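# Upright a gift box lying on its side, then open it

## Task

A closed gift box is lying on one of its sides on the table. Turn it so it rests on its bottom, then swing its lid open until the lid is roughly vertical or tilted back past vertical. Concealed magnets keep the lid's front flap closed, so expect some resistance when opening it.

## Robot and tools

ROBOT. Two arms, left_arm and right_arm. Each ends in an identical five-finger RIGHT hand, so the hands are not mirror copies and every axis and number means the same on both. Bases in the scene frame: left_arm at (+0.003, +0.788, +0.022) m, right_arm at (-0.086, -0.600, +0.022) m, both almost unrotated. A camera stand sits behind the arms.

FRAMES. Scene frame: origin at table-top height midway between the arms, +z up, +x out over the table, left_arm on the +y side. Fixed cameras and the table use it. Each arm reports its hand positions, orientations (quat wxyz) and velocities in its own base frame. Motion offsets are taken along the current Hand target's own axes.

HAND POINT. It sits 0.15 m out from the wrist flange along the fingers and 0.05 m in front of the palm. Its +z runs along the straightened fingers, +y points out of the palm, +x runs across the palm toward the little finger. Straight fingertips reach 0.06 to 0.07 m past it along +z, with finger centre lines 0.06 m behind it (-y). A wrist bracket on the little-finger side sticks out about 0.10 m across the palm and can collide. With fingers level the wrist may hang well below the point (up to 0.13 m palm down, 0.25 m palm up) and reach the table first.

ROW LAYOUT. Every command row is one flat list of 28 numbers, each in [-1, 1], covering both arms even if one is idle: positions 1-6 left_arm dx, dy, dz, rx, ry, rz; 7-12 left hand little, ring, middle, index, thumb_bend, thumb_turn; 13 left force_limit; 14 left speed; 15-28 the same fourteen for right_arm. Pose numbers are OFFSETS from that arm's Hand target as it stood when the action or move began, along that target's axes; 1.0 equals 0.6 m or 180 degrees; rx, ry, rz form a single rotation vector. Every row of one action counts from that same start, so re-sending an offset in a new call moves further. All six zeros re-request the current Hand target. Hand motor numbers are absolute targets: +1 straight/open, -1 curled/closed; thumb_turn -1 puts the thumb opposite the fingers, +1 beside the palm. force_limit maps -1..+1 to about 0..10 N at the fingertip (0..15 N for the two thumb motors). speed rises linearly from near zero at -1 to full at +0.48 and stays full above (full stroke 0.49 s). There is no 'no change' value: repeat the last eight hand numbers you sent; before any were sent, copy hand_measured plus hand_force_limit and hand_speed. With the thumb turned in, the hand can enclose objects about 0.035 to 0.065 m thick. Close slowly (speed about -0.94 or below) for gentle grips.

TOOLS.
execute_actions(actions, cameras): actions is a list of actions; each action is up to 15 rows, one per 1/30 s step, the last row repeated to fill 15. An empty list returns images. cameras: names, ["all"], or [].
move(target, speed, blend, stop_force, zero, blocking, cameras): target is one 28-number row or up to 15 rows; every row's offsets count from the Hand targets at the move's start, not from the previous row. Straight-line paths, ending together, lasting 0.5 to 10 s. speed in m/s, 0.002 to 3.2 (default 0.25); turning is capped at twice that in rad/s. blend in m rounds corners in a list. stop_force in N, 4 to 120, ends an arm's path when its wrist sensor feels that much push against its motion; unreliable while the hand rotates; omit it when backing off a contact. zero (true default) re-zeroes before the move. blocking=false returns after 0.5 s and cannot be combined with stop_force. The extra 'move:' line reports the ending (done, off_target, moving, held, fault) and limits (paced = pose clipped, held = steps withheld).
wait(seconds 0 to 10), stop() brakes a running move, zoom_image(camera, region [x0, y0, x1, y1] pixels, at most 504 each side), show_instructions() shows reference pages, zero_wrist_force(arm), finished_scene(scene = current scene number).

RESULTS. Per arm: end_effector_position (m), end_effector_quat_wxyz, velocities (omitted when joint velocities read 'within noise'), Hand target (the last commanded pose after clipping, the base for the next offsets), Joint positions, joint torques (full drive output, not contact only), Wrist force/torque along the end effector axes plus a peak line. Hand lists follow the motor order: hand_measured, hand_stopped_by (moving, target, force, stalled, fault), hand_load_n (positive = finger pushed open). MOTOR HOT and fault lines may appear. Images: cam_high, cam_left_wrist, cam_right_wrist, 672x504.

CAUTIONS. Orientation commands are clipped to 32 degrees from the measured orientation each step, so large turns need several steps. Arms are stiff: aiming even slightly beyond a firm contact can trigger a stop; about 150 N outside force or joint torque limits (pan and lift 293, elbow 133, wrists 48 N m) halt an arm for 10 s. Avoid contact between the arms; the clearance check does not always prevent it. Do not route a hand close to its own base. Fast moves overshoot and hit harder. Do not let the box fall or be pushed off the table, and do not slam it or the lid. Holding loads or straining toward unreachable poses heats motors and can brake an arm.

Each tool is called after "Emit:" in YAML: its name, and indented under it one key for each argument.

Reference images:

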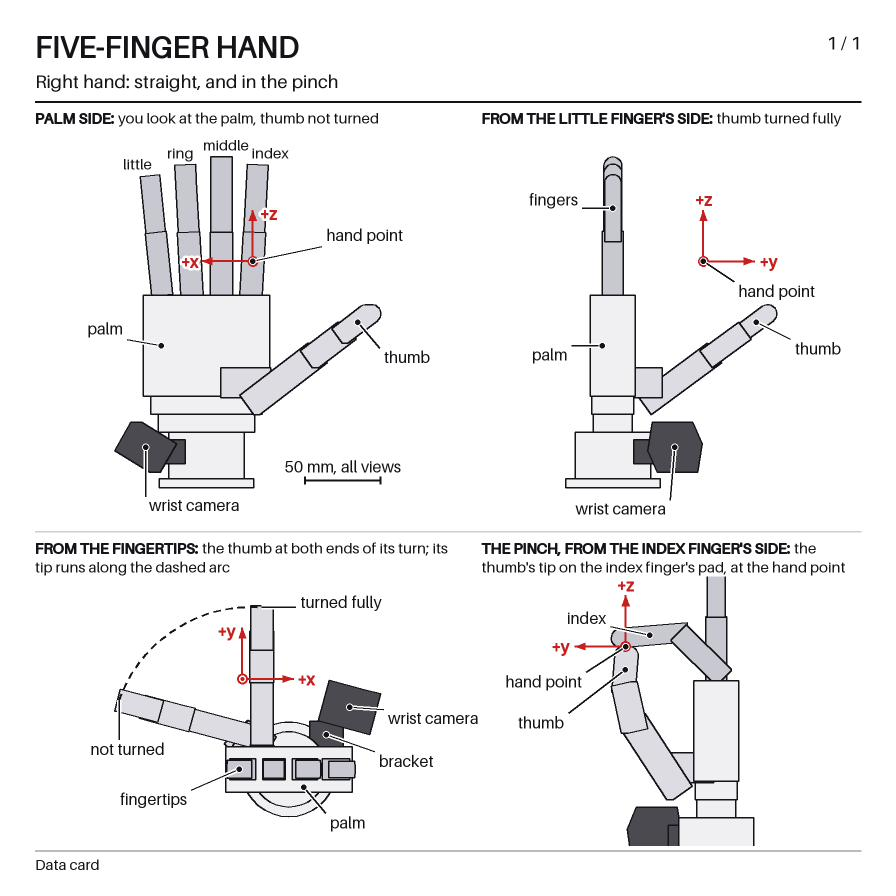

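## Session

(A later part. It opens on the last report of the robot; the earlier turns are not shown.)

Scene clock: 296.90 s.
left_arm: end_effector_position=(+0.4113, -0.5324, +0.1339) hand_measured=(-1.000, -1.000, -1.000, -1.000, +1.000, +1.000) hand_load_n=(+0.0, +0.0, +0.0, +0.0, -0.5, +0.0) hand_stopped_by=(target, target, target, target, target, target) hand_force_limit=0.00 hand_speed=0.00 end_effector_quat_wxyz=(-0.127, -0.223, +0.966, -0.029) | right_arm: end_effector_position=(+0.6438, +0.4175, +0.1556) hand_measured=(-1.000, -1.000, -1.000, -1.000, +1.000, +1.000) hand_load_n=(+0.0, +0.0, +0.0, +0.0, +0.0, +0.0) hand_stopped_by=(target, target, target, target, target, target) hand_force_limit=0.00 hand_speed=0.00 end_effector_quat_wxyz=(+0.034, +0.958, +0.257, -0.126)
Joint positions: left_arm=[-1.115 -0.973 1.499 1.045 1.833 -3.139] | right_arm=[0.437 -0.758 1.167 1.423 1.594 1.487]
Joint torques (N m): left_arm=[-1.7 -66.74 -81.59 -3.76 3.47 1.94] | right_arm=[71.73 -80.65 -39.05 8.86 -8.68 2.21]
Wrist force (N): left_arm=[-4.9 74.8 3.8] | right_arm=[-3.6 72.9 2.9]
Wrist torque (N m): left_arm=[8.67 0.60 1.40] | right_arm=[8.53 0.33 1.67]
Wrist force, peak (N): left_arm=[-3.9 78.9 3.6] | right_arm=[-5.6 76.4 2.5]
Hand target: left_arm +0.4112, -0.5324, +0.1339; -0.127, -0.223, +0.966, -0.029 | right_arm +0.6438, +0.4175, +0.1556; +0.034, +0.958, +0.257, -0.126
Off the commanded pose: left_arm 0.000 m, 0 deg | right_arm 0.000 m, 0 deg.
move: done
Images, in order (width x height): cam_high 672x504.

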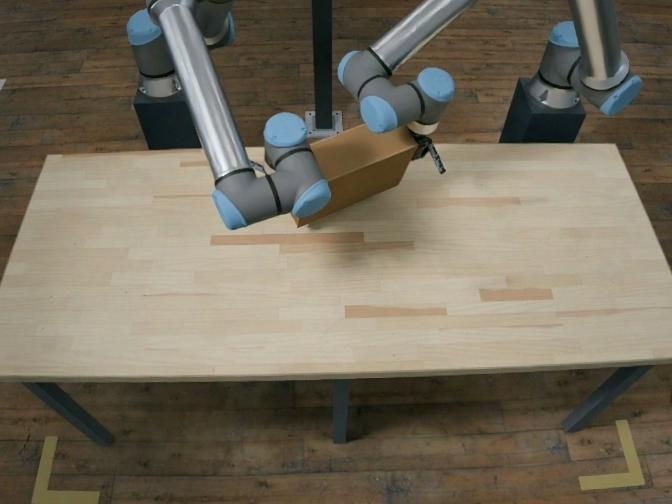

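Emit:
move:
  target:
    - [0.0283,0.0014,0.0147,0,0.0833,0,-1,-1,-1,-1,1,1,0,0,-0.0237,0.0014,-0.0215,0,-0.0833,0,-1,-1,-1,-1,1,1,0,0]
    - [0.0595,0.0014,0.0215,0,0.1667,0,-1,-1,-1,-1,1,1,0,0,-0.0407,0.0014,-0.0485,0,-0.1667,0,-1,-1,-1,-1,1,1,0,0]
  speed: 0.12
  cameras: ["cam_high"]

Scene clock: 307.33 s.
left_arm: end_effector_position=(+0.3769, -0.5482, +0.1307) hand_measured=(-1.000, -1.000, -1.000, -1.000, +1.000, +1.000) hand_load_n=(+0.0, +0.0, +0.0, +0.0, +0.0, +0.0) hand_stopped_by=(target, target, target, target, target, target) hand_force_limit=0.00 hand_speed=0.00 end_effector_quat_wxyz=(-0.373, -0.208, +0.900, -0.086) | right_arm: end_effector_position=(+0.6303, +0.4087, +0.1900) hand_measured=(-1.000, -1.000, -1.000, -1.000, +1.000, +1.000) hand_load_n=(+0.0, +0.0, +0.0, +0.0, +0.0, +0.0) hand_stopped_by=(target, target, target, target, target, target) hand_force_limit=0.00 hand_speed=0.00 end_effector_quat_wxyz=(+0.099, +0.892, +0.239, -0.370)
Joint positions: left_arm=[-0.992 -0.873 1.476 1.093 2.348 -2.966] | right_arm=[0.445 -0.57 1.001 1.924 1.627 1.516]
Joint torques (N m): left_arm=[5.08 -76.31 -62.91 3.85 5.45 2.08] | right_arm=[47.22 -91.29 -38.65 8.25 -3.2 1.78]
Wrist force (N): left_arm=[-2.9 38.5 3.3] | right_arm=[0.9 37.5 2.0]
Wrist torque (N m): left_arm=[4.42 0.52 0.33] | right_arm=[4.30 -0.20 0.88]
Wrist force, peak (N): left_arm=[-4.8 75.5 4.0] | right_arm=[-3.4 73.2 3.0]
Hand target: left_arm +0.3769, -0.5482, +0.1307; -0.373, -0.208, +0.900, -0.086 | right_arm +0.6303, +0.4087, +0.1900; +0.099, +0.892, +0.239, -0.370
Off the commanded pose: left_arm 0.000 m, 0 deg | right_arm 0.000 m, 0 deg.
move: done
Images, in order (width x height): cam_high 672x504.

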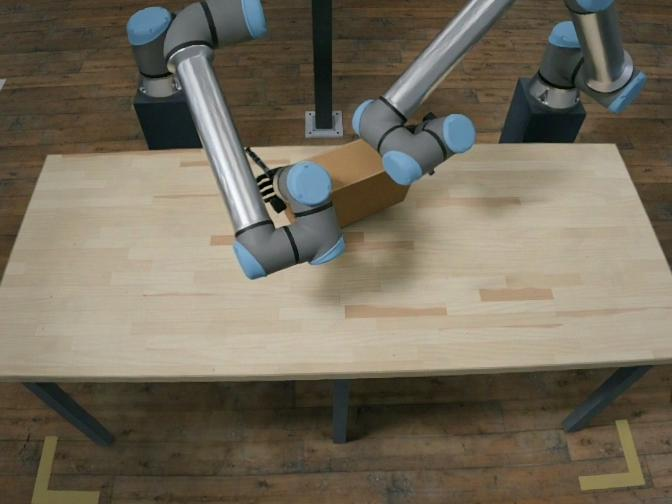

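Emit:
move:
  target:
    - [0.0233,0,0.0127,0,0.0694,0,-1,-1,-1,-1,1,1,0,0,-0.02,0,-0.0173,0,-0.0694,0,-1,-1,-1,-1,1,1,0,0]
    - [0.0488,0,0.0202,0,0.1389,0,-1,-1,-1,-1,1,1,0,0,-0.0358,0,-0.0388,0,-0.1389,0,-1,-1,-1,-1,1,1,0,0]
  speed: 0.12
  cameras: ["all"]

Emit:
zoom_image:
  camera: "cam_high"
  region: [220, 90, 500, 300]

Scene clock: 320.03 s.
left_arm: end_effector_position=(+0.3579, -0.5583, +0.1397) hand_measured=(-1.000, -1.000, -1.000, -1.000, +1.000, +1.000) hand_load_n=(+0.0, +0.0, +0.0, +0.0, +0.0, +0.0) hand_stopped_by=(target, target, target, target, target, target) hand_force_limit=0.00 hand_speed=0.00 end_effector_quat_wxyz=(-0.512, -0.192, +0.828, -0.120) | right_arm: end_effector_position=(+0.6310, +0.4092, +0.2186) hand_measured=(-1.000, -1.000, -1.000, -1.000, +1.000, +1.000) hand_load_n=(+0.0, +0.0, +0.0, +0.0, +0.0, +0.0) hand_stopped_by=(target, target, target, target, target, target) hand_force_limit=0.00 hand_speed=0.00 end_effector_quat_wxyz=(+0.144, +0.803, +0.215, -0.537)
Joint positions: left_arm=[-0.944 -0.785 1.479 1.203 2.651 -2.773] | right_arm=[0.449 -0.471 0.979 2.242 1.64 1.543]
Joint torques (N m): left_arm=[2.4 -94.38 -29.54 5.03 2.56 0.33] | right_arm=[16.08 -91.34 -25.85 7 2.61 2.18]
Wrist force (N): left_arm=[2.8 -0.9 1.7] | right_arm=[0.8 -0.7 0.8]
Wrist torque (N m): left_arm=[-0.06 -0.02 -0.17] | right_arm=[-0.09 -0.22 -0.23]
Wrist force, peak (N): left_arm=[-2.8 43.1 3.2] | right_arm=[1.1 41.8 1.4]
Hand target: left_arm +0.3579, -0.5583, +0.1397; -0.512, -0.192, +0.828, -0.120 (not the last commanded pose) | right_arm +0.6310, +0.4092, +0.2187; +0.144, +0.802, +0.215, -0.538 (not the last commanded pose)
Off the commanded pose: left_arm 0.008 m, 7 deg | right_arm 0.003 m, 2 deg.
FORCE FAULT: contact force on the left arm reached its limit, and that arm stopped. The contact can be on any part of that arm, not only on its tool. That arm's remaining commands of this call were not run. That arm is still stopped at the end of this call. That arm stays stopped for about 9 more seconds. Until then a move that you send moves the other arm only, and its call returns only when the move has ended. Once the stop has ended, the next robot result says so. If the stop ends while you think or write, that arm runs what you send next, counted from a new Hand target: where the arm stands when the stop ends. While its stop runs, that arm, its gripper or tool too, takes no new command. Until it ends, the stop uses up actions while you think or wait. An arm that is not stopped still takes commands.
move: fault (left_arm); path passed 1 of 2 targets

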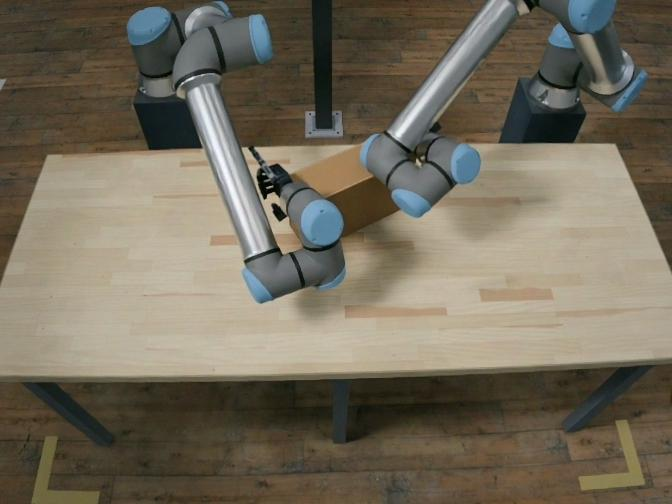

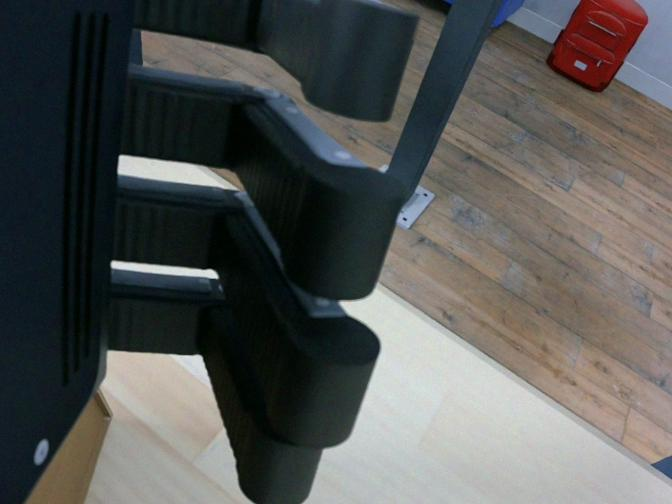

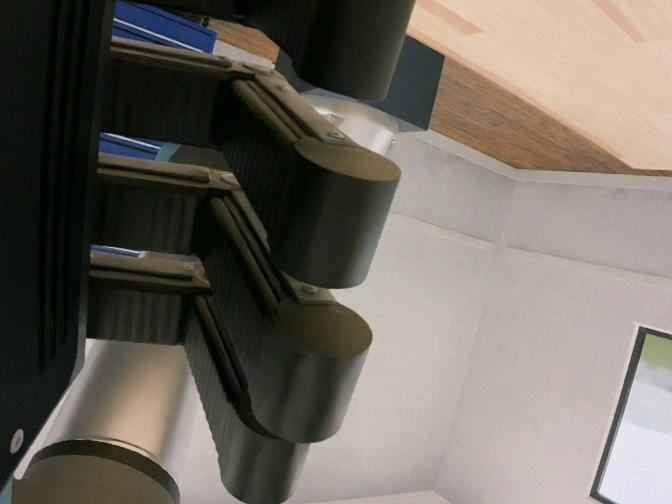

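Scaled by 1.800.

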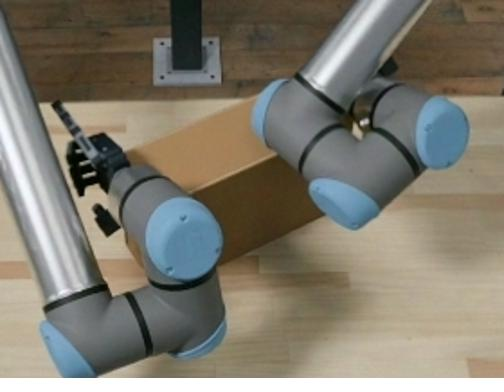

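Emit:
wait:
  seconds: 3
  cameras: ["cam_high"]

Emit:
zoom_image:
  camera: "cam_high"
  region: [220, 90, 500, 300]

Scene clock: 329.23 s.
left_arm: end_effector_position=(+0.3579, -0.5583, +0.1397) hand_measured=(-1.000, -1.000, -1.000, -1.000, +1.000, +1.000) hand_load_n=(+0.0, +0.0, +0.0, +0.0, +0.0, +0.0) hand_stopped_by=(target, target, target, target, target, target) hand_force_limit=0.00 hand_speed=0.00 end_effector_quat_wxyz=(-0.512, -0.192, +0.828, -0.120) | right_arm: end_effector_position=(+0.6310, +0.4092, +0.2187) hand_measured=(-1.000, -1.000, -1.000, -1.000, +1.000, +1.000) hand_load_n=(+0.0, +0.0, +0.0, +0.0, +0.0, +0.0) hand_stopped_by=(target, target, target, target, target, target) hand_force_limit=0.00 hand_speed=0.00 end_effector_quat_wxyz=(+0.144, +0.802, +0.215, -0.538)
Joint positions: left_arm=[-0.944 -0.785 1.479 1.203 2.651 -2.773] | right_arm=[0.449 -0.471 0.979 2.243 1.64 1.543]
Joint torques (N m): left_arm=[2.56 -96.02 -29.76 4.81 2.48 0.38] | right_arm=[16.26 -92.78 -25.95 7.12 2.57 1.84]
Wrist force (N): left_arm=[2.6 -0.7 1.4] | right_arm=[1.6 -0.4 0.5]
Wrist torque (N m): left_arm=[0.00 0.02 -0.18] | right_arm=[-0.04 -0.34 -0.17]
Wrist force, peak (N): left_arm=[3.0 -1.0 1.8] | right_arm=[1.7 -0.3 0.6]
Hand target: left_arm +0.3579, -0.5583, +0.1397; -0.512, -0.192, +0.828, -0.120 (not the last commanded pose) | right_arm +0.6310, +0.4092, +0.2187; +0.144, +0.802, +0.215, -0.538 (not the last commanded pose)
Off the commanded pose: left_arm 0.008 m, 7 deg | right_arm 0.003 m, 2 deg.
FORCE FAULT, CONTINUED: the left arm was still stopped when this call began, by the force fault that an earlier result reported. Since the last result the stop counts as 19 of the actions that you can send in this scene. That arm is still stopped at the end of this call. That arm stays stopped for about 1 more second. If the stop ends while you think or write, that arm runs what you send next, counted from a new Hand target: where the arm stands when the stop ends. While its stop runs, that arm, its gripper or tool too, takes no new command.
wait: 3.00 s; at rest from the start
Images, in order (width x height): cam_high 672x504.

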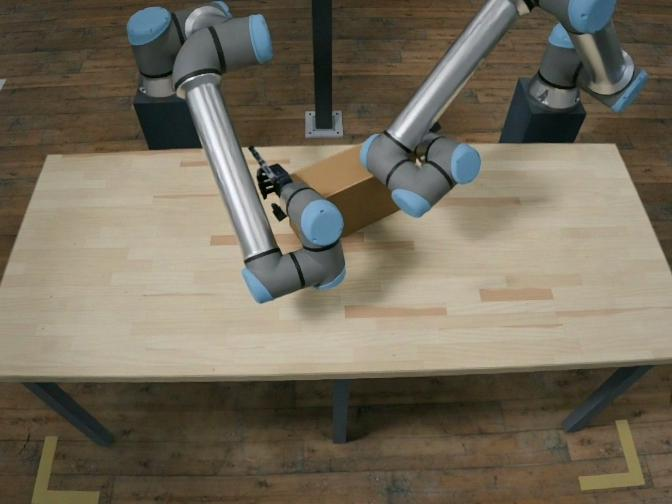

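Scaled by 1.800.

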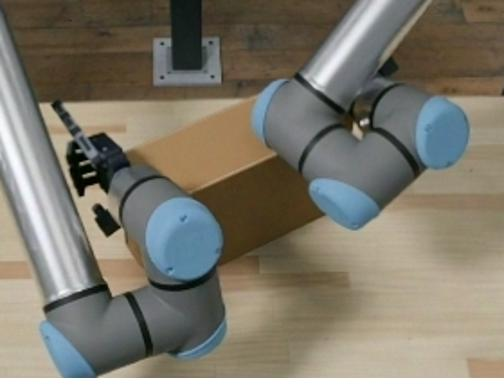

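Emit:
move:
  target: [0,0.2,0,0,0,0,-1,-1,-1,-1,1,1,0,0,0,0.2,0,0,0,0,-1,-1,-1,-1,1,1,0,0]
  speed: 0.15
  cameras: ["cam_high"]

Emit:
zoom_image:
  camera: "cam_high"
  region: [220, 90, 500, 300]

Scene clock: 334.90 s.
left_arm: end_effector_position=(+0.3323, -0.5055, +0.1413) hand_measured=(-1.000, -1.000, -1.000, -1.000, +1.000, +1.000) hand_load_n=(+0.0, +0.0, +0.0, +0.0, +0.0, +0.0) hand_stopped_by=(target, target, target, target, target, target) hand_force_limit=0.00 hand_speed=0.00 end_effector_quat_wxyz=(-0.512, -0.191, +0.829, -0.121) | right_arm: end_effector_position=(+0.6807, +0.3232, +0.2188) hand_measured=(-1.000, -1.000, -1.000, -1.000, +1.000, +1.000) hand_load_n=(+0.0, +0.0, +0.0, +0.0, +0.0, +0.0) hand_stopped_by=(target, target, target, target, target, target) hand_force_limit=0.00 hand_speed=0.00 end_effector_quat_wxyz=(+0.144, +0.803, +0.215, -0.538)
Joint positions: left_arm=[-0.929 -0.853 1.615 1.158 2.646 -2.743] | right_arm=[0.35 -0.479 0.995 2.23 1.732 1.505]
Joint torques (N m): left_arm=[2.81 -91.4 -25.9 4.01 1.7 -0.23] | right_arm=[-10.1 -91.92 -38.29 0.28 2.66 -2.01]
Wrist force (N): left_arm=[2.7 -1.0 1.5] | right_arm=[1.6 -0.6 -0.1]
Wrist torque (N m): left_arm=[-0.04 -0.01 -0.25] | right_arm=[-0.02 -0.32 0.15]
Wrist force, peak (N): left_arm=[3.2 5.9 2.5] | right_arm=[1.0 -1.6 0.6]
Hand target: left_arm +0.3323, -0.5055, +0.1413; -0.512, -0.191, +0.829, -0.121 (not the last commanded pose) | right_arm +0.6809, +0.3228, +0.2187; +0.144, +0.802, +0.215, -0.538 (not the last commanded pose)
Off the commanded pose: left_arm 0.061 m, 0 deg | right_arm 0.021 m, 0 deg.
FORCE FAULT, CONTINUED: the left arm's stop, for the force fault that an earlier result reported, is over.
FORCE FAULT: contact force on the left arm reached its limit, and that arm stopped. The contact can be on any part of that arm, not only on its tool. That arm's remaining commands of this call were not run. That arm is still stopped at the end of this call. That arm stays stopped for about 9 more seconds. Until then a move that you send moves the other arm only, and its call returns only when the move has ended. Once the stop has ended, the next robot result says so. If the stop ends while you think or write, that arm runs what you send next, counted from a new Hand target: where the arm stands when the stop ends. While its stop runs, that arm, its gripper or tool too, takes no new command. Until it ends, the stop uses up actions while you think or wait. An arm that is not stopped still takes commands.
move: fault (left_arm), off_target (right_arm; braked at the fault stop of left_arm)
Images, in order (width x height): cam_high 672x504.

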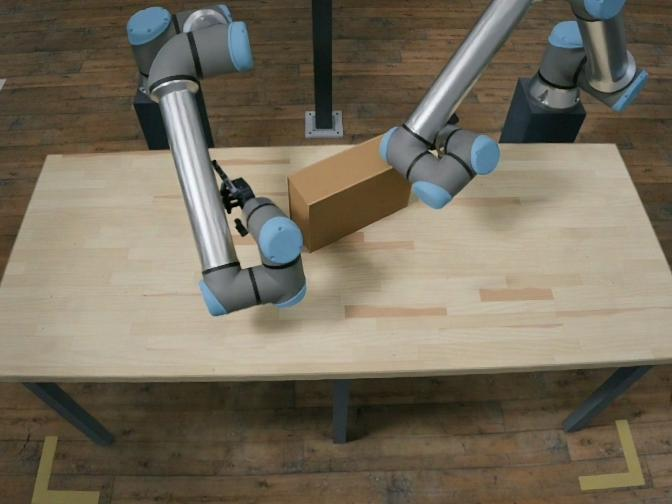

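Scaled by 1.800.

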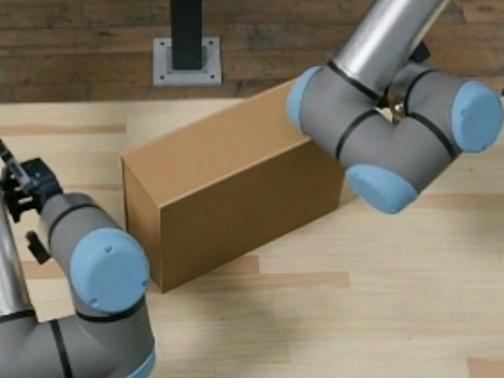

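Emit:
wait:
  seconds: 0.5

Emit:
move:
  target:
    - [0.3725,0.06,-0.187,0,0,0,-1,-1,-1,-1,1,1,0,0,-0.308,0.1,-0.127,0,0,0,-1,-1,-1,-1,1,1,0,0]
    - [0.3725,0.13,-0.187,0,-0.519,0,-1,-1,-1,-1,1,1,0,0,-0.308,0.1,-0.127,0,0.542,0,-1,-1,-1,-1,1,1,0,0]
  speed: 0.35
  cameras: ["cam_high"]

Scene clock: 364.23 s.
left_arm: end_effector_position=(+0.3323, -0.5055, +0.1413) hand_measured=(-1.000, -1.000, -1.000, -1.000, +1.000, +1.000) hand_load_n=(+0.0, +0.0, +0.0, +0.0, +0.0, +0.0) hand_stopped_by=(target, target, target, target, target, target) hand_force_limit=0.00 hand_speed=0.00 end_effector_quat_wxyz=(-0.512, -0.191, +0.829, -0.121) | right_arm: end_effector_position=(+0.6809, +0.3228, +0.2187) hand_measured=(-1.000, -1.000, -1.000, -1.000, +1.000, +1.000) hand_load_n=(+0.0, +0.0, +0.5, +0.0, -0.5, -0.5) hand_stopped_by=(target, target, target, target, target, target) hand_force_limit=0.00 hand_speed=0.00 end_effector_quat_wxyz=(+0.144, +0.802, +0.215, -0.538)
Joint positions: left_arm=[-0.929 -0.853 1.615 1.158 2.646 -2.743] | right_arm=[0.35 -0.479 0.995 2.23 1.732 1.505]
Joint torques (N m): left_arm=[1.46 -90.68 -27.36 4.25 1.7 -0.3] | right_arm=[-11.44 -91.83 -38.06 6.07 2.72 -1.64]
Wrist force (N): left_arm=[2.7 -1.2 2.0] | right_arm=[1.5 -0.1 0.5]
Wrist torque (N m): left_arm=[-0.11 -0.03 -0.25] | right_arm=[0.00 -0.31 0.15]
Wrist force, peak (N): left_arm=[3.2 -0.8 1.9] | right_arm=[1.7 -0.1 0.7]
Hand target: left_arm +0.3323, -0.5055, +0.1413; -0.512, -0.191, +0.829, -0.121 (not the last commanded pose) | right_arm +0.6809, +0.3228, +0.2187; +0.144, +0.802, +0.215, -0.538 (not the last commanded pose)
Off the commanded pose: left_arm 0.061 m, 0 deg | right_arm 0.020 m, 0 deg.
FORCE FAULT, CONTINUED: the left arm's stop, for the force fault that an earlier result reported, is over. The rest of the stop counts as 18 of the actions that you can send in this scene. During its stop the left arm's controller moved it back a little. That arm's target is now where it stood when the stop ended, not its last command. That arm accepts commands again.
wait: 0.50 s; at rest from the start

Scene clock: 365.17 s.
left_arm: end_effector_position=(+0.3283, -0.4971, +0.2028) hand_measured=(-1.000, -1.000, -1.000, -1.000, +1.000, +1.000) hand_load_n=(+0.0, +0.0, +0.5, +0.0, +0.0, +0.0) hand_stopped_by=(target, target, target, target, target, target) hand_force_limit=0.00 hand_speed=0.00 end_effector_quat_wxyz=(-0.512, -0.191, +0.829, -0.121) | right_arm: end_effector_position=(+0.6812, +0.3223, +0.2207) hand_measured=(-1.000, -1.000, -1.000, -1.000, +1.000, +1.000) hand_load_n=(+0.0, +0.0, +0.0, +0.0, -0.5, +0.0) hand_stopped_by=(target, target, target, target, target, target) hand_force_limit=0.00 hand_speed=0.00 end_effector_quat_wxyz=(+0.144, +0.802, +0.215, -0.538)
Joint positions: left_arm=[-0.927 -0.93 1.619 1.236 2.645 -2.738] | right_arm=[0.349 -0.481 0.995 2.232 1.732 1.504]
Joint torques (N m): left_arm=[13.33 -107.42 -29.16 5.98 -0.82 1.78] | right_arm=[16.5 -92.04 -25.5 0.04 -2.4 2.16]
Wrist force (N): left_arm=[2.4 -0.8 1.8] | right_arm=[0.9 -0.3 0.2]
Wrist torque (N m): left_arm=[-0.01 0.02 -0.53] | right_arm=[0.00 -0.21 0.09]
Wrist force, peak (N): left_arm=[3.9 -0.9 0.9] | right_arm=[2.1 -0.7 0.8]
Hand target: left_arm +0.3284, -0.4971, +0.2031; -0.512, -0.191, +0.829, -0.121 (not the last commanded pose) | right_arm +0.6812, +0.3223, +0.2207; +0.144, +0.802, +0.215, -0.538 (not the last commanded pose)
Off the commanded pose: left_arm 0.201 m, 93 deg | right_arm 0.207 m, 98 deg.
move: held (right_arm; a check stopped the path), off_target (left_arm; braked when a check withheld steps of right_arm); path passed 0 of 2 targets; limits=held
pose unreachable (right arm): on one or more control steps of this call, first in action 0 (counted from 0), this arm could not follow its commanded pose, so it was not sent that pose on those steps. It may still have moved: this result reports where it is.
cause: moving toward the commanded pose would bring two parts of the arm too close to each other (joints 4 (wrist 1) to 6 (wrist 3) lie between them).
Images, in order (width x height): cam_high 672x504.

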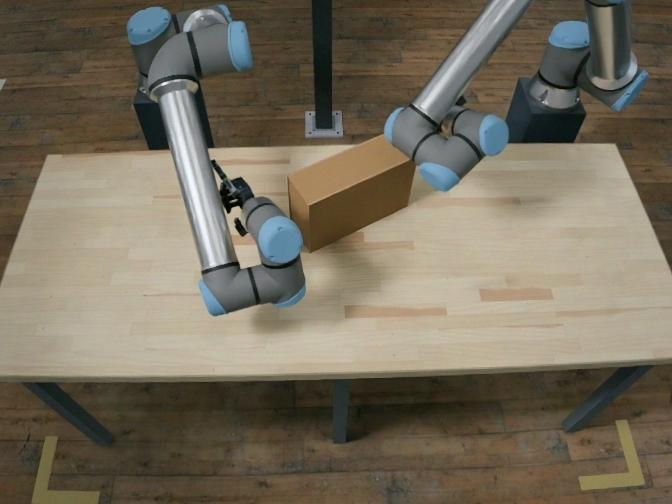

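Emit:
move:
  target:
    - [0.2,0.06,-0.1,0,0,0,-1,-1,-1,-1,1,1,0,0,-0.02,0.12,-0.01,0,0.2,0,-1,-1,-1,-1,1,1,0,0]
    - [0.25,0.13,-0.1,0,-0.519,0,-1,-1,-1,-1,1,1,0,0,-0.2,0.12,-0.08,0,0.542,0,-1,-1,-1,-1,1,1,0,0]
  speed: 0.35
  cameras: ["cam_high"]

Scene clock: 369.67 s.
left_arm: end_effector_position=(+0.3238, -0.4879, +0.2411) hand_measured=(-1.000, -1.000, -1.000, -1.000, +1.000, +1.000) hand_load_n=(+0.0, +0.0, +0.0, +0.0, +0.0, +0.0) hand_stopped_by=(target, target, target, target, target, target) hand_force_limit=0.00 hand_speed=0.00 end_effector_quat_wxyz=(-0.512, -0.191, +0.829, -0.121) | right_arm: end_effector_position=(+0.7029, +0.2858, +0.2286) hand_measured=(-1.000, -1.000, -1.000, -1.000, +1.000, +1.000) hand_load_n=(+0.0, +0.0, +0.0, +0.0, +0.0, +0.0) hand_stopped_by=(target, target, target, target, target, target) hand_force_limit=0.00 hand_speed=0.00 end_effector_quat_wxyz=(+0.102, +0.888, +0.238, -0.381)
Joint positions: left_arm=[-0.924 -0.981 1.625 1.285 2.644 -2.733] | right_arm=[0.298 -0.595 0.988 1.974 1.734 1.414]
Joint torques (N m): left_arm=[-9.57 -65.89 -44.71 2.05 4.05 -2.05] | right_arm=[-11.85 -108.52 -27.5 0.87 -2.07 -1.87]
Wrist force (N): left_arm=[2.7 -0.8 1.5] | right_arm=[0.8 -0.4 -0.1]
Wrist torque (N m): left_arm=[0.01 -0.01 -0.36] | right_arm=[-0.07 -0.20 0.06]
Wrist force, peak (N): left_arm=[7.2 0.7 -0.7] | right_arm=[1.8 -0.9 0.3]
Hand target: left_arm +0.3238, -0.4879, +0.2411; -0.512, -0.191, +0.829, -0.121 (not the last commanded pose) | right_arm +0.7029, +0.2858, +0.2286; +0.102, +0.888, +0.238, -0.380 (not the last commanded pose)
Off the commanded pose: left_arm 0.141 m, 93 deg | right_arm 0.125 m, 76 deg.
move: held (left_arm; a check stopped the path), off_target (right_arm; braked when a check withheld steps of left_arm); path passed 0 of 2 targets; limits=held
pose unreachable (left arm): on one or more control steps of this call, first in action 0 (counted from 0), this arm could not follow its commanded pose, so it was not sent that pose on those steps. It may still have moved: this result reports where it is.
cause: moving toward the commanded pose would bring two parts of the arm too close to each other (joints 4 (wrist 1) to 6 (wrist 3) lie between them).
Images, in order (width x height): cam_high 672x504.

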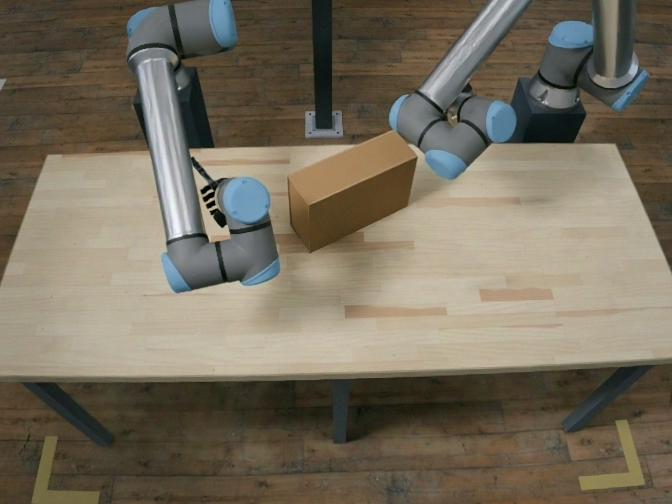

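Emit:
move:
  target:
    - [0.02,0.08,-0.02,0,-0.2,0,-1,-1,-1,-1,1,1,0,0,-0.15,0,-0.08,0,0.2,0,-1,-1,-1,-1,1,1,0,0]
    - [0.1,0.12,-0.06,0,-0.53,0,-1,-1,-1,-1,1,1,0,0,-0.15,0,-0.08,0,0.42,0,-1,-1,-1,-1,1,1,0,0]
  speed: 0.35
  cameras: ["cam_high"]

Scene clock: 377.60 s.
left_arm: end_effector_position=(+0.2968, -0.4206, +0.3105) hand_measured=(-1.000, -1.000, -1.000, -1.000, +1.000, +1.000) hand_load_n=(+0.0, +0.0, +0.0, +0.0, +0.0, +0.0) hand_stopped_by=(target, target, target, target, target, target) hand_force_limit=0.00 hand_speed=0.00 end_effector_quat_wxyz=(+0.268, -0.218, +0.936, +0.060) | right_arm: end_effector_position=(+0.6793, +0.2722, +0.3269) hand_measured=(-1.000, -1.000, -1.000, -1.000, +1.000, +1.000) hand_load_n=(+0.0, +0.0, +0.0, +0.0, +0.0, +0.0) hand_stopped_by=(target, target, target, target, target, target) hand_force_limit=0.00 hand_speed=0.00 end_effector_quat_wxyz=(-0.065, +0.935, +0.251, +0.243)
Joint positions: left_arm=[-1.574 -1.298 1.812 1.322 1.075 -3.67] | right_arm=[0.17 -1.322 1.577 0.834 1.402 1.259]
Joint torques (N m): left_arm=[-7.85 -40.68 -19.98 6.5 -3.56 -1.63] | right_arm=[-11.52 -63.27 -30.75 -0.41 -2.97 1.98]
Wrist force (N): left_arm=[-1.7 -0.4 0.1] | right_arm=[0.3 -0.3 0.3]
Wrist torque (N m): left_arm=[-0.09 0.00 -0.01] | right_arm=[-0.05 -0.04 -0.13]
Wrist force, peak (N): left_arm=[2.8 -0.8 1.7] | right_arm=[1.9 -0.1 1.1]
Hand target: left_arm +0.2968, -0.4206, +0.3105; +0.269, -0.218, +0.936, +0.060 | right_arm +0.6793, +0.2722, +0.3269; -0.065, +0.935, +0.251, +0.244
Off the commanded pose: left_arm 0.000 m, 0 deg | right_arm 0.000 m, 0 deg.
move: done
Images, in order (width x height): cam_high 672x504.

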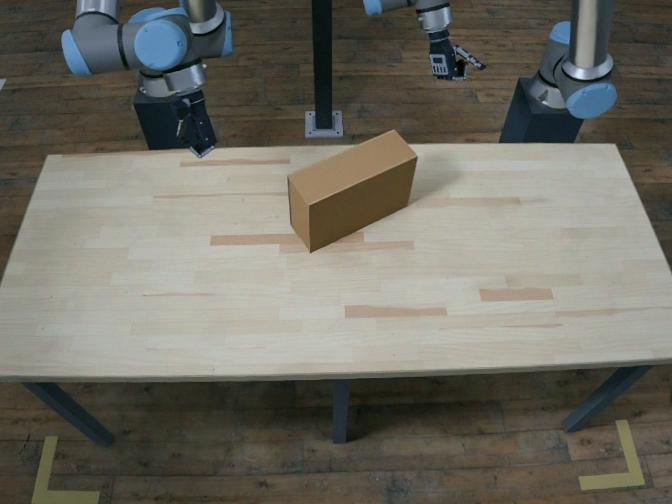

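Emit:
move:
  target: [0.1147,-0.1087,0.401,0,0.011,0,-1,-1,-1,-1,1,1,0,0,-0.0983,-0.2128,0.494,0,0.0056,0,-1,-1,-1,-1,1,1,0,0]
  speed: 0.2
  stop_force: 12
  cameras: ["cam_high"]

Emit:
zoom_image:
  camera: "cam_high"
  region: [220, 90, 500, 300]

Scene clock: 391.80 s.
left_arm: end_effector_position=(+0.3879, -0.4499, +0.0703) hand_measured=(-1.000, -1.000, -1.000, -1.000, +1.000, +1.000) hand_load_n=(+0.5, +0.0, +0.0, +0.0, +0.0, +0.0) hand_stopped_by=(target, target, target, target, target, target) hand_force_limit=0.00 hand_speed=0.00 end_effector_quat_wxyz=(+0.252, -0.219, +0.941, +0.056) | right_arm: end_effector_position=(+0.6961, +0.4292, +0.0393) hand_measured=(-1.000, -1.000, -1.000, -1.000, +1.000, +1.000) hand_load_n=(+0.0, +0.0, +0.0, +0.0, +0.0, +0.0) hand_stopped_by=(target, target, target, target, target, target) hand_force_limit=0.00 hand_speed=0.00 end_effector_quat_wxyz=(-0.067, +0.933, +0.250, +0.252)
Joint positions: left_arm=[-1.409 -0.979 1.808 0.902 1.071 -3.478] | right_arm=[0.395 -0.981 1.628 0.4 1.507 1.459]
Joint torques (N m): left_arm=[13.43 -60.55 -39.69 2.2 1.77 1.89] | right_arm=[16.63 -63.04 -36.56 -0.69 2.48 1.96]
Wrist force (N): left_arm=[-1.7 -0.9 -0.2] | right_arm=[0.3 0.0 0.2]
Wrist torque (N m): left_arm=[-0.10 0.03 -0.35] | right_arm=[0.00 -0.03 -0.24]
Wrist force, peak (N): left_arm=[-2.1 -0.4 -1.1] | right_arm=[-0.6 -0.9 0.7]
Hand target: left_arm +0.3879, -0.4499, +0.0703; +0.252, -0.219, +0.941, +0.056 | right_arm +0.6961, +0.4292, +0.0393; -0.067, +0.933, +0.250, +0.252
Off the commanded pose: left_arm 0.000 m, 0 deg | right_arm 0.000 m, 0 deg.
move: done
Images, in order (width x height): cam_high 672x504.

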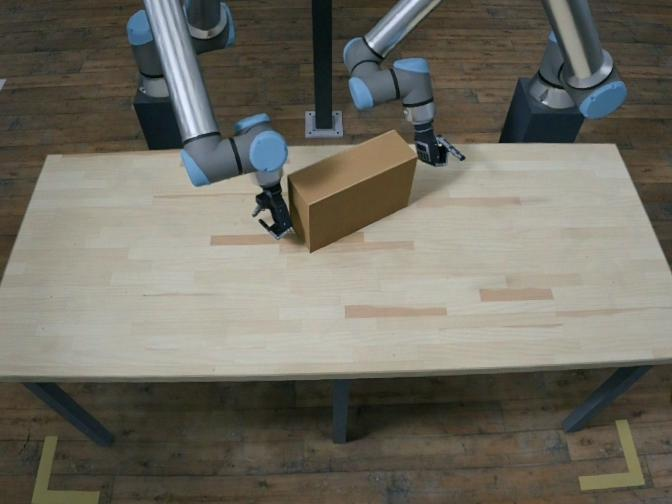

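Scaled by 1.800.

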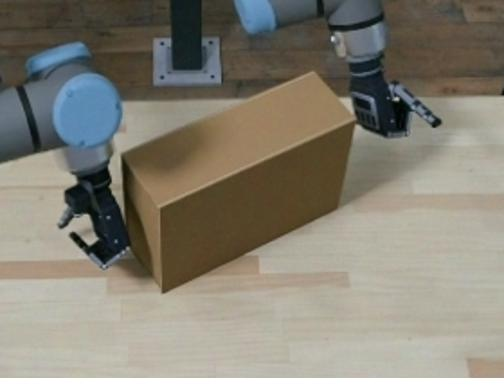

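Emit:
move:
  target: [0,-0.15,0,0,0,0,-1,-1,-1,-1,1,1,0,0,0,-0.15,0,0,0,0,-1,-1,-1,-1,1,1,0,0]
  speed: 0.04
  stop_force: 12

Emit:
move:
  target: [0,-0.0016,0,0,0,0,-1,-1,-1,-1,1,1,0,0,0,-0.0016,0,0,0,0,-1,-1,-1,-1,1,1,0,0]
  speed: 0.05
  cameras: ["cam_high"]

Emit:
zoom_image:
  camera: "cam_high"
  region: [220, 90, 500, 300]

Scene clock: 401.57 s.
left_arm: end_effector_position=(+0.4116, -0.4982, +0.0706) hand_measured=(-1.000, -1.000, -1.000, -1.000, +1.000, +1.000) hand_load_n=(+0.0, +0.0, -0.5, +0.0, +0.0, +0.0) hand_stopped_by=(target, target, target, target, target, target) hand_force_limit=0.00 hand_speed=0.00 end_effector_quat_wxyz=(+0.252, -0.219, +0.941, +0.056) | right_arm: end_effector_position=(+0.6692, +0.4758, +0.0393) hand_measured=(-1.000, -1.000, -1.000, -1.000, +1.000, +1.000) hand_load_n=(+0.0, +0.0, +0.0, +0.0, +0.0, +0.0) hand_stopped_by=(target, target, target, target, target, target) hand_force_limit=0.00 hand_speed=0.00 end_effector_quat_wxyz=(-0.067, +0.932, +0.250, +0.252)
Joint positions: left_arm=[-1.385 -0.916 1.685 0.95 1.067 -3.452] | right_arm=[0.472 -0.971 1.609 0.406 1.545 1.526]
Joint torques (N m): left_arm=[-8.96 -105.34 -14.28 2.26 1.74 -2.09] | right_arm=[-13.28 -83.14 -24.18 -0.61 -2.32 -1.86]
Wrist force (N): left_arm=[-1.4 -0.8 -0.1] | right_arm=[-0.3 0.2 -0.5]
Wrist torque (N m): left_arm=[-0.11 -0.04 -0.23] | right_arm=[0.07 0.10 0.05]
Wrist force, peak (N): left_arm=[-0.3 23.0 -0.5] | right_arm=[-1.0 23.3 -1.5]
Hand target: left_arm +0.4116, -0.4982, +0.0706; +0.252, -0.219, +0.941, +0.056 (not the last commanded pose) | right_arm +0.6692, +0.4758, +0.0393; -0.067, +0.932, +0.250, +0.252 (not the last commanded pose)
Off the commanded pose: left_arm 0.036 m, 0 deg | right_arm 0.036 m, 0 deg.
move: contact (left_arm, right_arm)

Scene clock: 402.27 s.
left_arm: end_effector_position=(+0.4119, -0.4990, +0.0706) hand_measured=(-1.000, -1.000, -1.000, -1.000, +1.000, +1.000) hand_load_n=(+0.0, +0.0, +0.0, +0.0, +0.0, +0.0) hand_stopped_by=(target, target, target, target, target, target) hand_force_limit=0.00 hand_speed=0.00 end_effector_quat_wxyz=(+0.252, -0.219, +0.941, +0.056) | right_arm: end_effector_position=(+0.6688, +0.4766, +0.0393) hand_measured=(-1.000, -1.000, -1.000, -1.000, +1.000, +1.000) hand_load_n=(+0.0, +0.0, +0.0, +0.0, +0.0, +0.0) hand_stopped_by=(target, target, target, target, target, target) hand_force_limit=0.00 hand_speed=0.00 end_effector_quat_wxyz=(-0.067, +0.932, +0.250, +0.252)
Joint positions: left_arm=[-1.385 -0.915 1.683 0.951 1.067 -3.451] | right_arm=[0.473 -0.97 1.608 0.406 1.546 1.527]
Joint torques (N m): left_arm=[12.75 -66.19 -41.35 6.62 -0.52 1.87] | right_arm=[17.98 -65.84 -37.31 5.48 2.57 2.1]
Wrist force (N): left_arm=[-2.0 -1.0 -0.3] | right_arm=[0.5 -0.3 -0.1]
Wrist torque (N m): left_arm=[-0.13 0.07 -0.32] | right_arm=[-0.03 -0.03 -0.09]
Wrist force, peak (N): left_arm=[-2.0 -1.0 -0.3] | right_arm=[0.1 0.1 -0.8]
Hand target: left_arm +0.4120, -0.4990, +0.0706; +0.252, -0.219, +0.941, +0.056 | right_arm +0.6687, +0.4767, +0.0393; -0.067, +0.932, +0.250, +0.252
Off the commanded pose: left_arm 0.000 m, 0 deg | right_arm 0.000 m, 0 deg.
move: done
Images, in order (width x height): cam_high 672x504.

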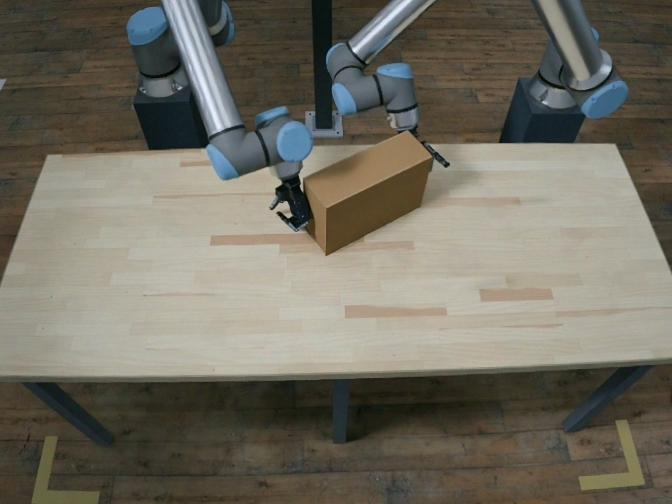

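Scaled by 1.800.

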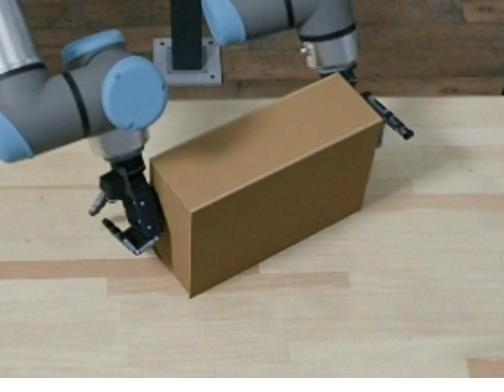

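Emit:
move:
  target: [0,-0.005,0,0,0,0,-1,-1,-1,-1,1,1,0,0,0,-0.005,0,0,0,0,-1,-1,-1,-1,1,1,0,0]
  speed: 0.03
  stop_force: 35

Scene clock: 407.87 s.
left_arm: end_effector_position=(+0.4133, -0.5017, +0.0706) hand_measured=(-1.000, -1.000, -1.000, -1.000, +1.000, +1.000) hand_load_n=(+0.5, +0.0, +0.0, +0.0, -0.5, +0.0) hand_stopped_by=(target, target, target, target, target, target) hand_force_limit=0.00 hand_speed=0.00 end_effector_quat_wxyz=(+0.252, -0.219, +0.941, +0.056) | right_arm: end_effector_position=(+0.6672, +0.4792, +0.0393) hand_measured=(-1.000, -1.000, -1.000, -1.000, +1.000, +1.000) hand_load_n=(+0.0, +0.0, +0.0, +0.0, +0.0, +0.0) hand_stopped_by=(target, target, target, target, target, target) hand_force_limit=0.00 hand_speed=0.00 end_effector_quat_wxyz=(-0.067, +0.932, +0.250, +0.252)
Joint positions: left_arm=[-1.384 -0.911 1.676 0.954 1.067 -3.45] | right_arm=[0.478 -0.97 1.607 0.407 1.548 1.531]
Joint torques (N m): left_arm=[14.33 -69.05 -41.55 6.62 -3.51 2.11] | right_arm=[17.48 -63.33 -36.07 5.94 2.16 1.97]
Wrist force (N): left_arm=[-1.8 -0.8 0.0] | right_arm=[0.1 1.3 -1.0]
Wrist torque (N m): left_arm=[-0.13 0.01 -0.38] | right_arm=[0.10 0.02 -0.24]
Wrist force, peak (N): left_arm=[-2.1 -1.2 0.1] | right_arm=[-0.3 2.0 -0.6]
Hand target: left_arm +0.4133, -0.5017, +0.0706; +0.252, -0.219, +0.941, +0.056 | right_arm +0.6672, +0.4793, +0.0393; -0.067, +0.932, +0.250, +0.252
Off the commanded pose: left_arm 0.000 m, 0 deg | right_arm 0.000 m, 0 deg.
move: done

Emit:
move:
  target: [0,-0.03,0,0,0,0,-1,-1,-1,-1,1,1,0,0,0,-0.03,0,0,0,0,-1,-1,-1,-1,1,1,0,0]
  speed: 0.012
  stop_force: 38
  cameras: ["cam_high"]

Emit:
zoom_image:
  camera: "cam_high"
  region: [220, 90, 500, 300]

Scene clock: 411.97 s.
left_arm: end_effector_position=(+0.4139, -0.5029, +0.0706) hand_measured=(-1.000, -1.000, -1.000, -1.000, +1.000, +1.000) hand_load_n=(+0.0, +0.0, +0.0, +0.0, +0.0, +0.0) hand_stopped_by=(target, target, target, target, target, target) hand_force_limit=0.00 hand_speed=0.00 end_effector_quat_wxyz=(+0.252, -0.219, +0.941, +0.056) | right_arm: end_effector_position=(+0.6665, +0.4804, +0.0393) hand_measured=(-1.000, -1.000, -1.000, -1.000, +1.000, +1.000) hand_load_n=(+0.0, +0.0, +0.0, +0.0, +0.0, +0.0) hand_stopped_by=(target, target, target, target, target, target) hand_force_limit=0.00 hand_speed=0.00 end_effector_quat_wxyz=(-0.067, +0.933, +0.250, +0.252)
Joint positions: left_arm=[-1.383 -0.91 1.673 0.955 1.067 -3.449] | right_arm=[0.48 -0.969 1.606 0.407 1.549 1.532]
Joint torques (N m): left_arm=[-15.02 -105.42 -34.08 -1.54 -3.14 -1.04] | right_arm=[15.41 -88.55 -24.57 2.55 -8.95 -1.61]
Wrist force (N): left_arm=[-6.2 37.8 -2.3] | right_arm=[-2.2 37.8 1.6]
Wrist torque (N m): left_arm=[1.98 0.17 -0.18] | right_arm=[1.75 0.16 0.67]
Wrist force, peak (N): left_arm=[-5.1 55.5 -6.8] | right_arm=[-1.7 55.1 1.3]
Hand target: left_arm +0.4139, -0.5029, +0.0706; +0.252, -0.219, +0.941, +0.056 (not the last commanded pose) | right_arm +0.6665, +0.4804, +0.0393; -0.067, +0.933, +0.250, +0.252 (not the last commanded pose)
Off the commanded pose: left_arm 0.017 m, 0 deg | right_arm 0.017 m, 0 deg.
move: contact (left_arm, right_arm)
Images, in order (width x height): cam_high 672x504.

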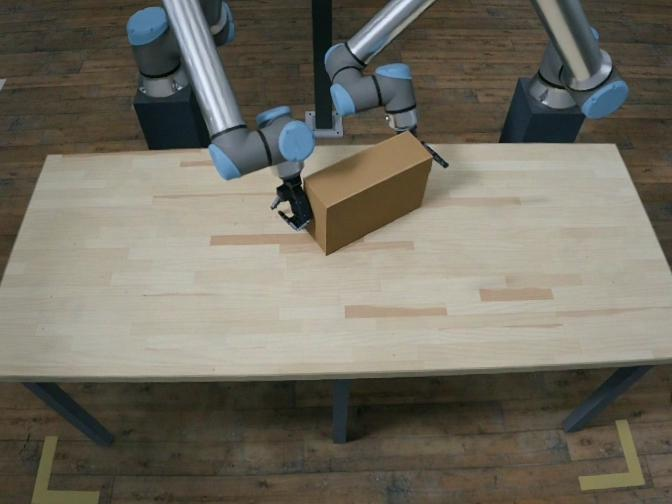

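Scaled by 1.800.

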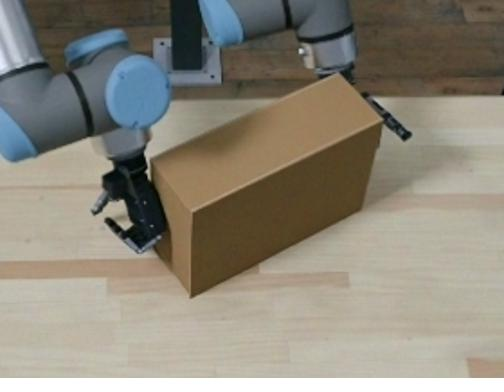

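Emit:
move:
  target:
    - [-0.186,0,0.0112,0,0,0,-1,-1,-1,-1,1,1,0,0,0.186,0,0.0112,0,0,0,-1,-1,-1,-1,1,1,0,0]
    - [-0.1638,0,0.0203,0,0.0833,0,-1,-1,-1,-1,1,1,0,0,0.1652,0,-0.0035,0,-0.0833,0,-1,-1,-1,-1,1,1,0,0]
    - [-0.14,0,0.0232,0,0.1667,0,-1,-1,-1,-1,1,1,0,0,0.1487,0,-0.023,0,-0.1667,0,-1,-1,-1,-1,1,1,0,0]
  speed: 0.12
  cameras: ["cam_high"]

Scene clock: 435.00 s.
left_arm: end_effector_position=(+0.4855, -0.4676, +0.1005) hand_measured=(-1.000, -1.000, -1.000, -1.000, +1.000, +1.000) hand_load_n=(+0.0, +0.0, +0.0, +0.0, +0.0, +0.0) hand_stopped_by=(target, target, target, target, target, target) hand_force_limit=0.00 hand_speed=0.00 end_effector_quat_wxyz=(+0.000, -0.226, +0.974, -0.002) | right_arm: end_effector_position=(+0.7272, +0.5155, +0.0961) hand_measured=(-1.000, -1.000, -1.000, -1.000, +1.000, +1.000) hand_load_n=(+0.0, +0.0, +0.0, +0.0, +0.0, +0.0) hand_stopped_by=(target, target, target, target, target, target) hand_force_limit=0.00 hand_speed=0.00 end_effector_quat_wxyz=(+0.000, +0.966, +0.259, +0.002)
Joint positions: left_arm=[-1.079 -0.973 1.565 0.975 1.571 -3.106] | right_arm=[0.49 -0.642 0.97 1.239 1.571 1.537]
Joint torques (N m): left_arm=[14.49 -67.79 -46.07 6.58 3.09 2.27] | right_arm=[17.18 -88 -40.67 7.32 2.42 1.85]
Wrist force (N): left_arm=[0.3 -1.7 -0.9] | right_arm=[0.4 -1.2 -0.3]
Wrist torque (N m): left_arm=[-0.19 0.01 -0.42] | right_arm=[-0.15 -0.05 -0.26]
Wrist force, peak (N): left_arm=[-6.3 37.8 -2.0] | right_arm=[-2.8 37.6 1.8]
Hand target: left_arm +0.4854, -0.4676, +0.1005; +0.000, -0.226, +0.974, -0.002 | right_arm +0.7272, +0.5155, +0.0961; +0.000, +0.966, +0.259, +0.002
Off the commanded pose: left_arm 0.000 m, 0 deg | right_arm 0.000 m, 0 deg.
move: done
Images, in order (width x height): cam_high 672x504.

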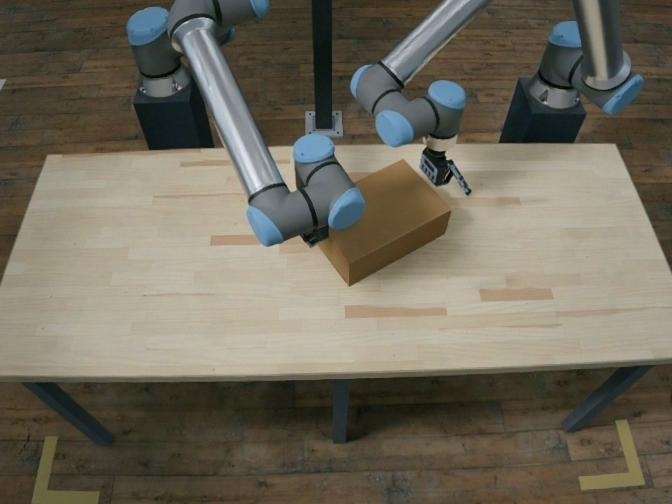

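Emit:
move:
  target: [0,0.12,-0.35,0,0,0,-1,-1,-1,-1,1,1,0,0,0,0.12,-0.35,0,0,0,-1,-1,-1,-1,1,1,0,0]
  speed: 0.3
  cameras: ["all"]

Emit:
zoom_image:
  camera: "cam_high"
  region: [270, 140, 470, 300]

Scene clock: 439.70 s.
left_arm: end_effector_position=(+0.4535, -0.4021, +0.3099) hand_measured=(-1.000, -1.000, -1.000, -1.000, +1.000, +1.000) hand_load_n=(+0.0, +0.0, +0.0, +0.0, +0.0, +0.0) hand_stopped_by=(target, target, target, target, target, target) hand_force_limit=0.00 hand_speed=0.00 end_effector_quat_wxyz=(+0.000, -0.226, +0.974, -0.002) | right_arm: end_effector_position=(+0.7624, +0.4530, +0.3059) hand_measured=(-1.000, -1.000, -1.000, -1.000, +1.000, +1.000) hand_load_n=(+0.0, +0.0, +0.0, +0.0, +0.0, +0.0) hand_stopped_by=(target, target, target, target, target, target) hand_force_limit=0.00 hand_speed=0.00 end_effector_quat_wxyz=(+0.000, +0.966, +0.259, +0.002)
Joint positions: left_arm=[-1.074 -1.23 1.551 1.245 1.572 -3.101] | right_arm=[0.411 -0.742 0.78 1.53 1.571 1.458]
Joint torques (N m): left_arm=[-8.82 -90.91 -50.13 5.89 2.06 -1.97] | right_arm=[-10.57 -85.68 -43.13 7.79 -2.66 -1.53]
Wrist force (N): left_arm=[0.5 -2.0 -0.5] | right_arm=[0.3 -1.6 -0.1]
Wrist torque (N m): left_arm=[-0.28 -0.02 -0.40] | right_arm=[-0.26 -0.05 0.03]
Wrist force, peak (N): left_arm=[0.3 -2.3 -0.6] | right_arm=[1.0 -2.2 1.2]
Hand target: left_arm +0.4534, -0.4020, +0.3102; +0.000, -0.226, +0.974, -0.002 | right_arm +0.7625, +0.4530, +0.3062; +0.000, +0.966, +0.259, +0.002
Off the commanded pose: left_arm 0.000 m, 0 deg | right_arm 0.000 m, 0 deg.
move: done

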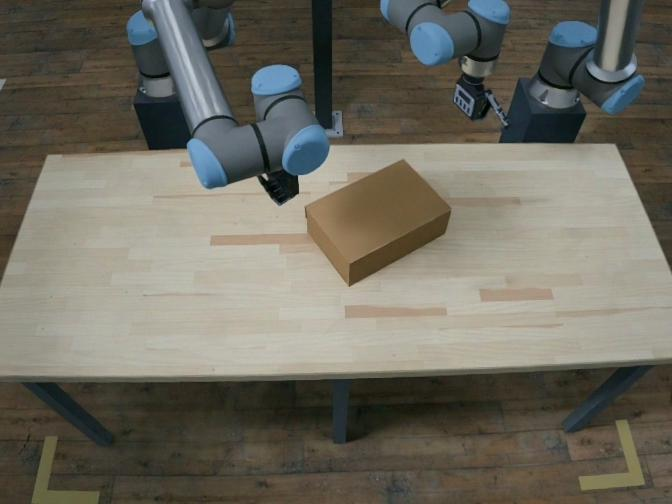

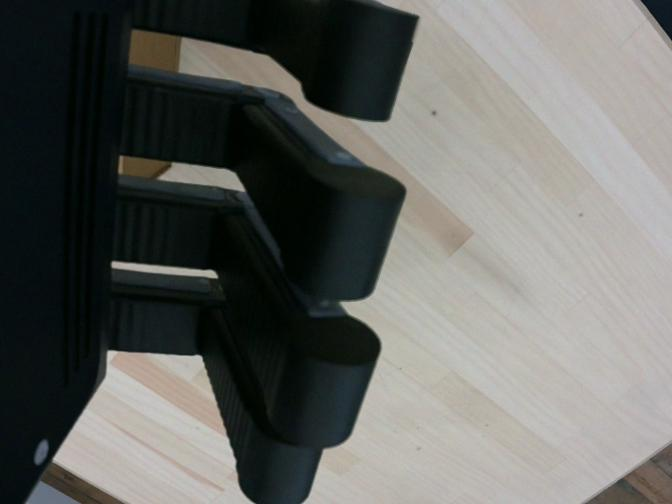

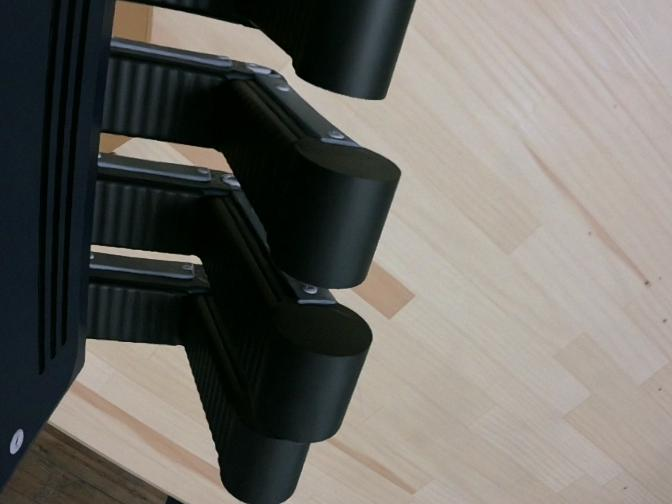

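Scaled by 2.520.

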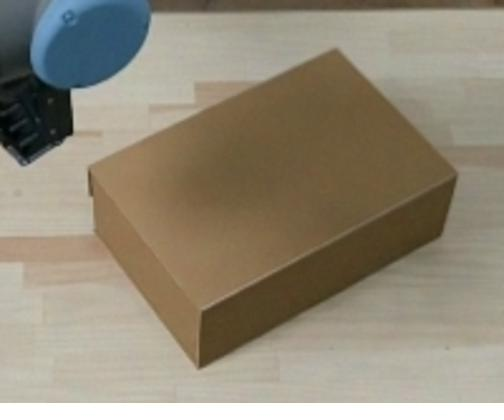

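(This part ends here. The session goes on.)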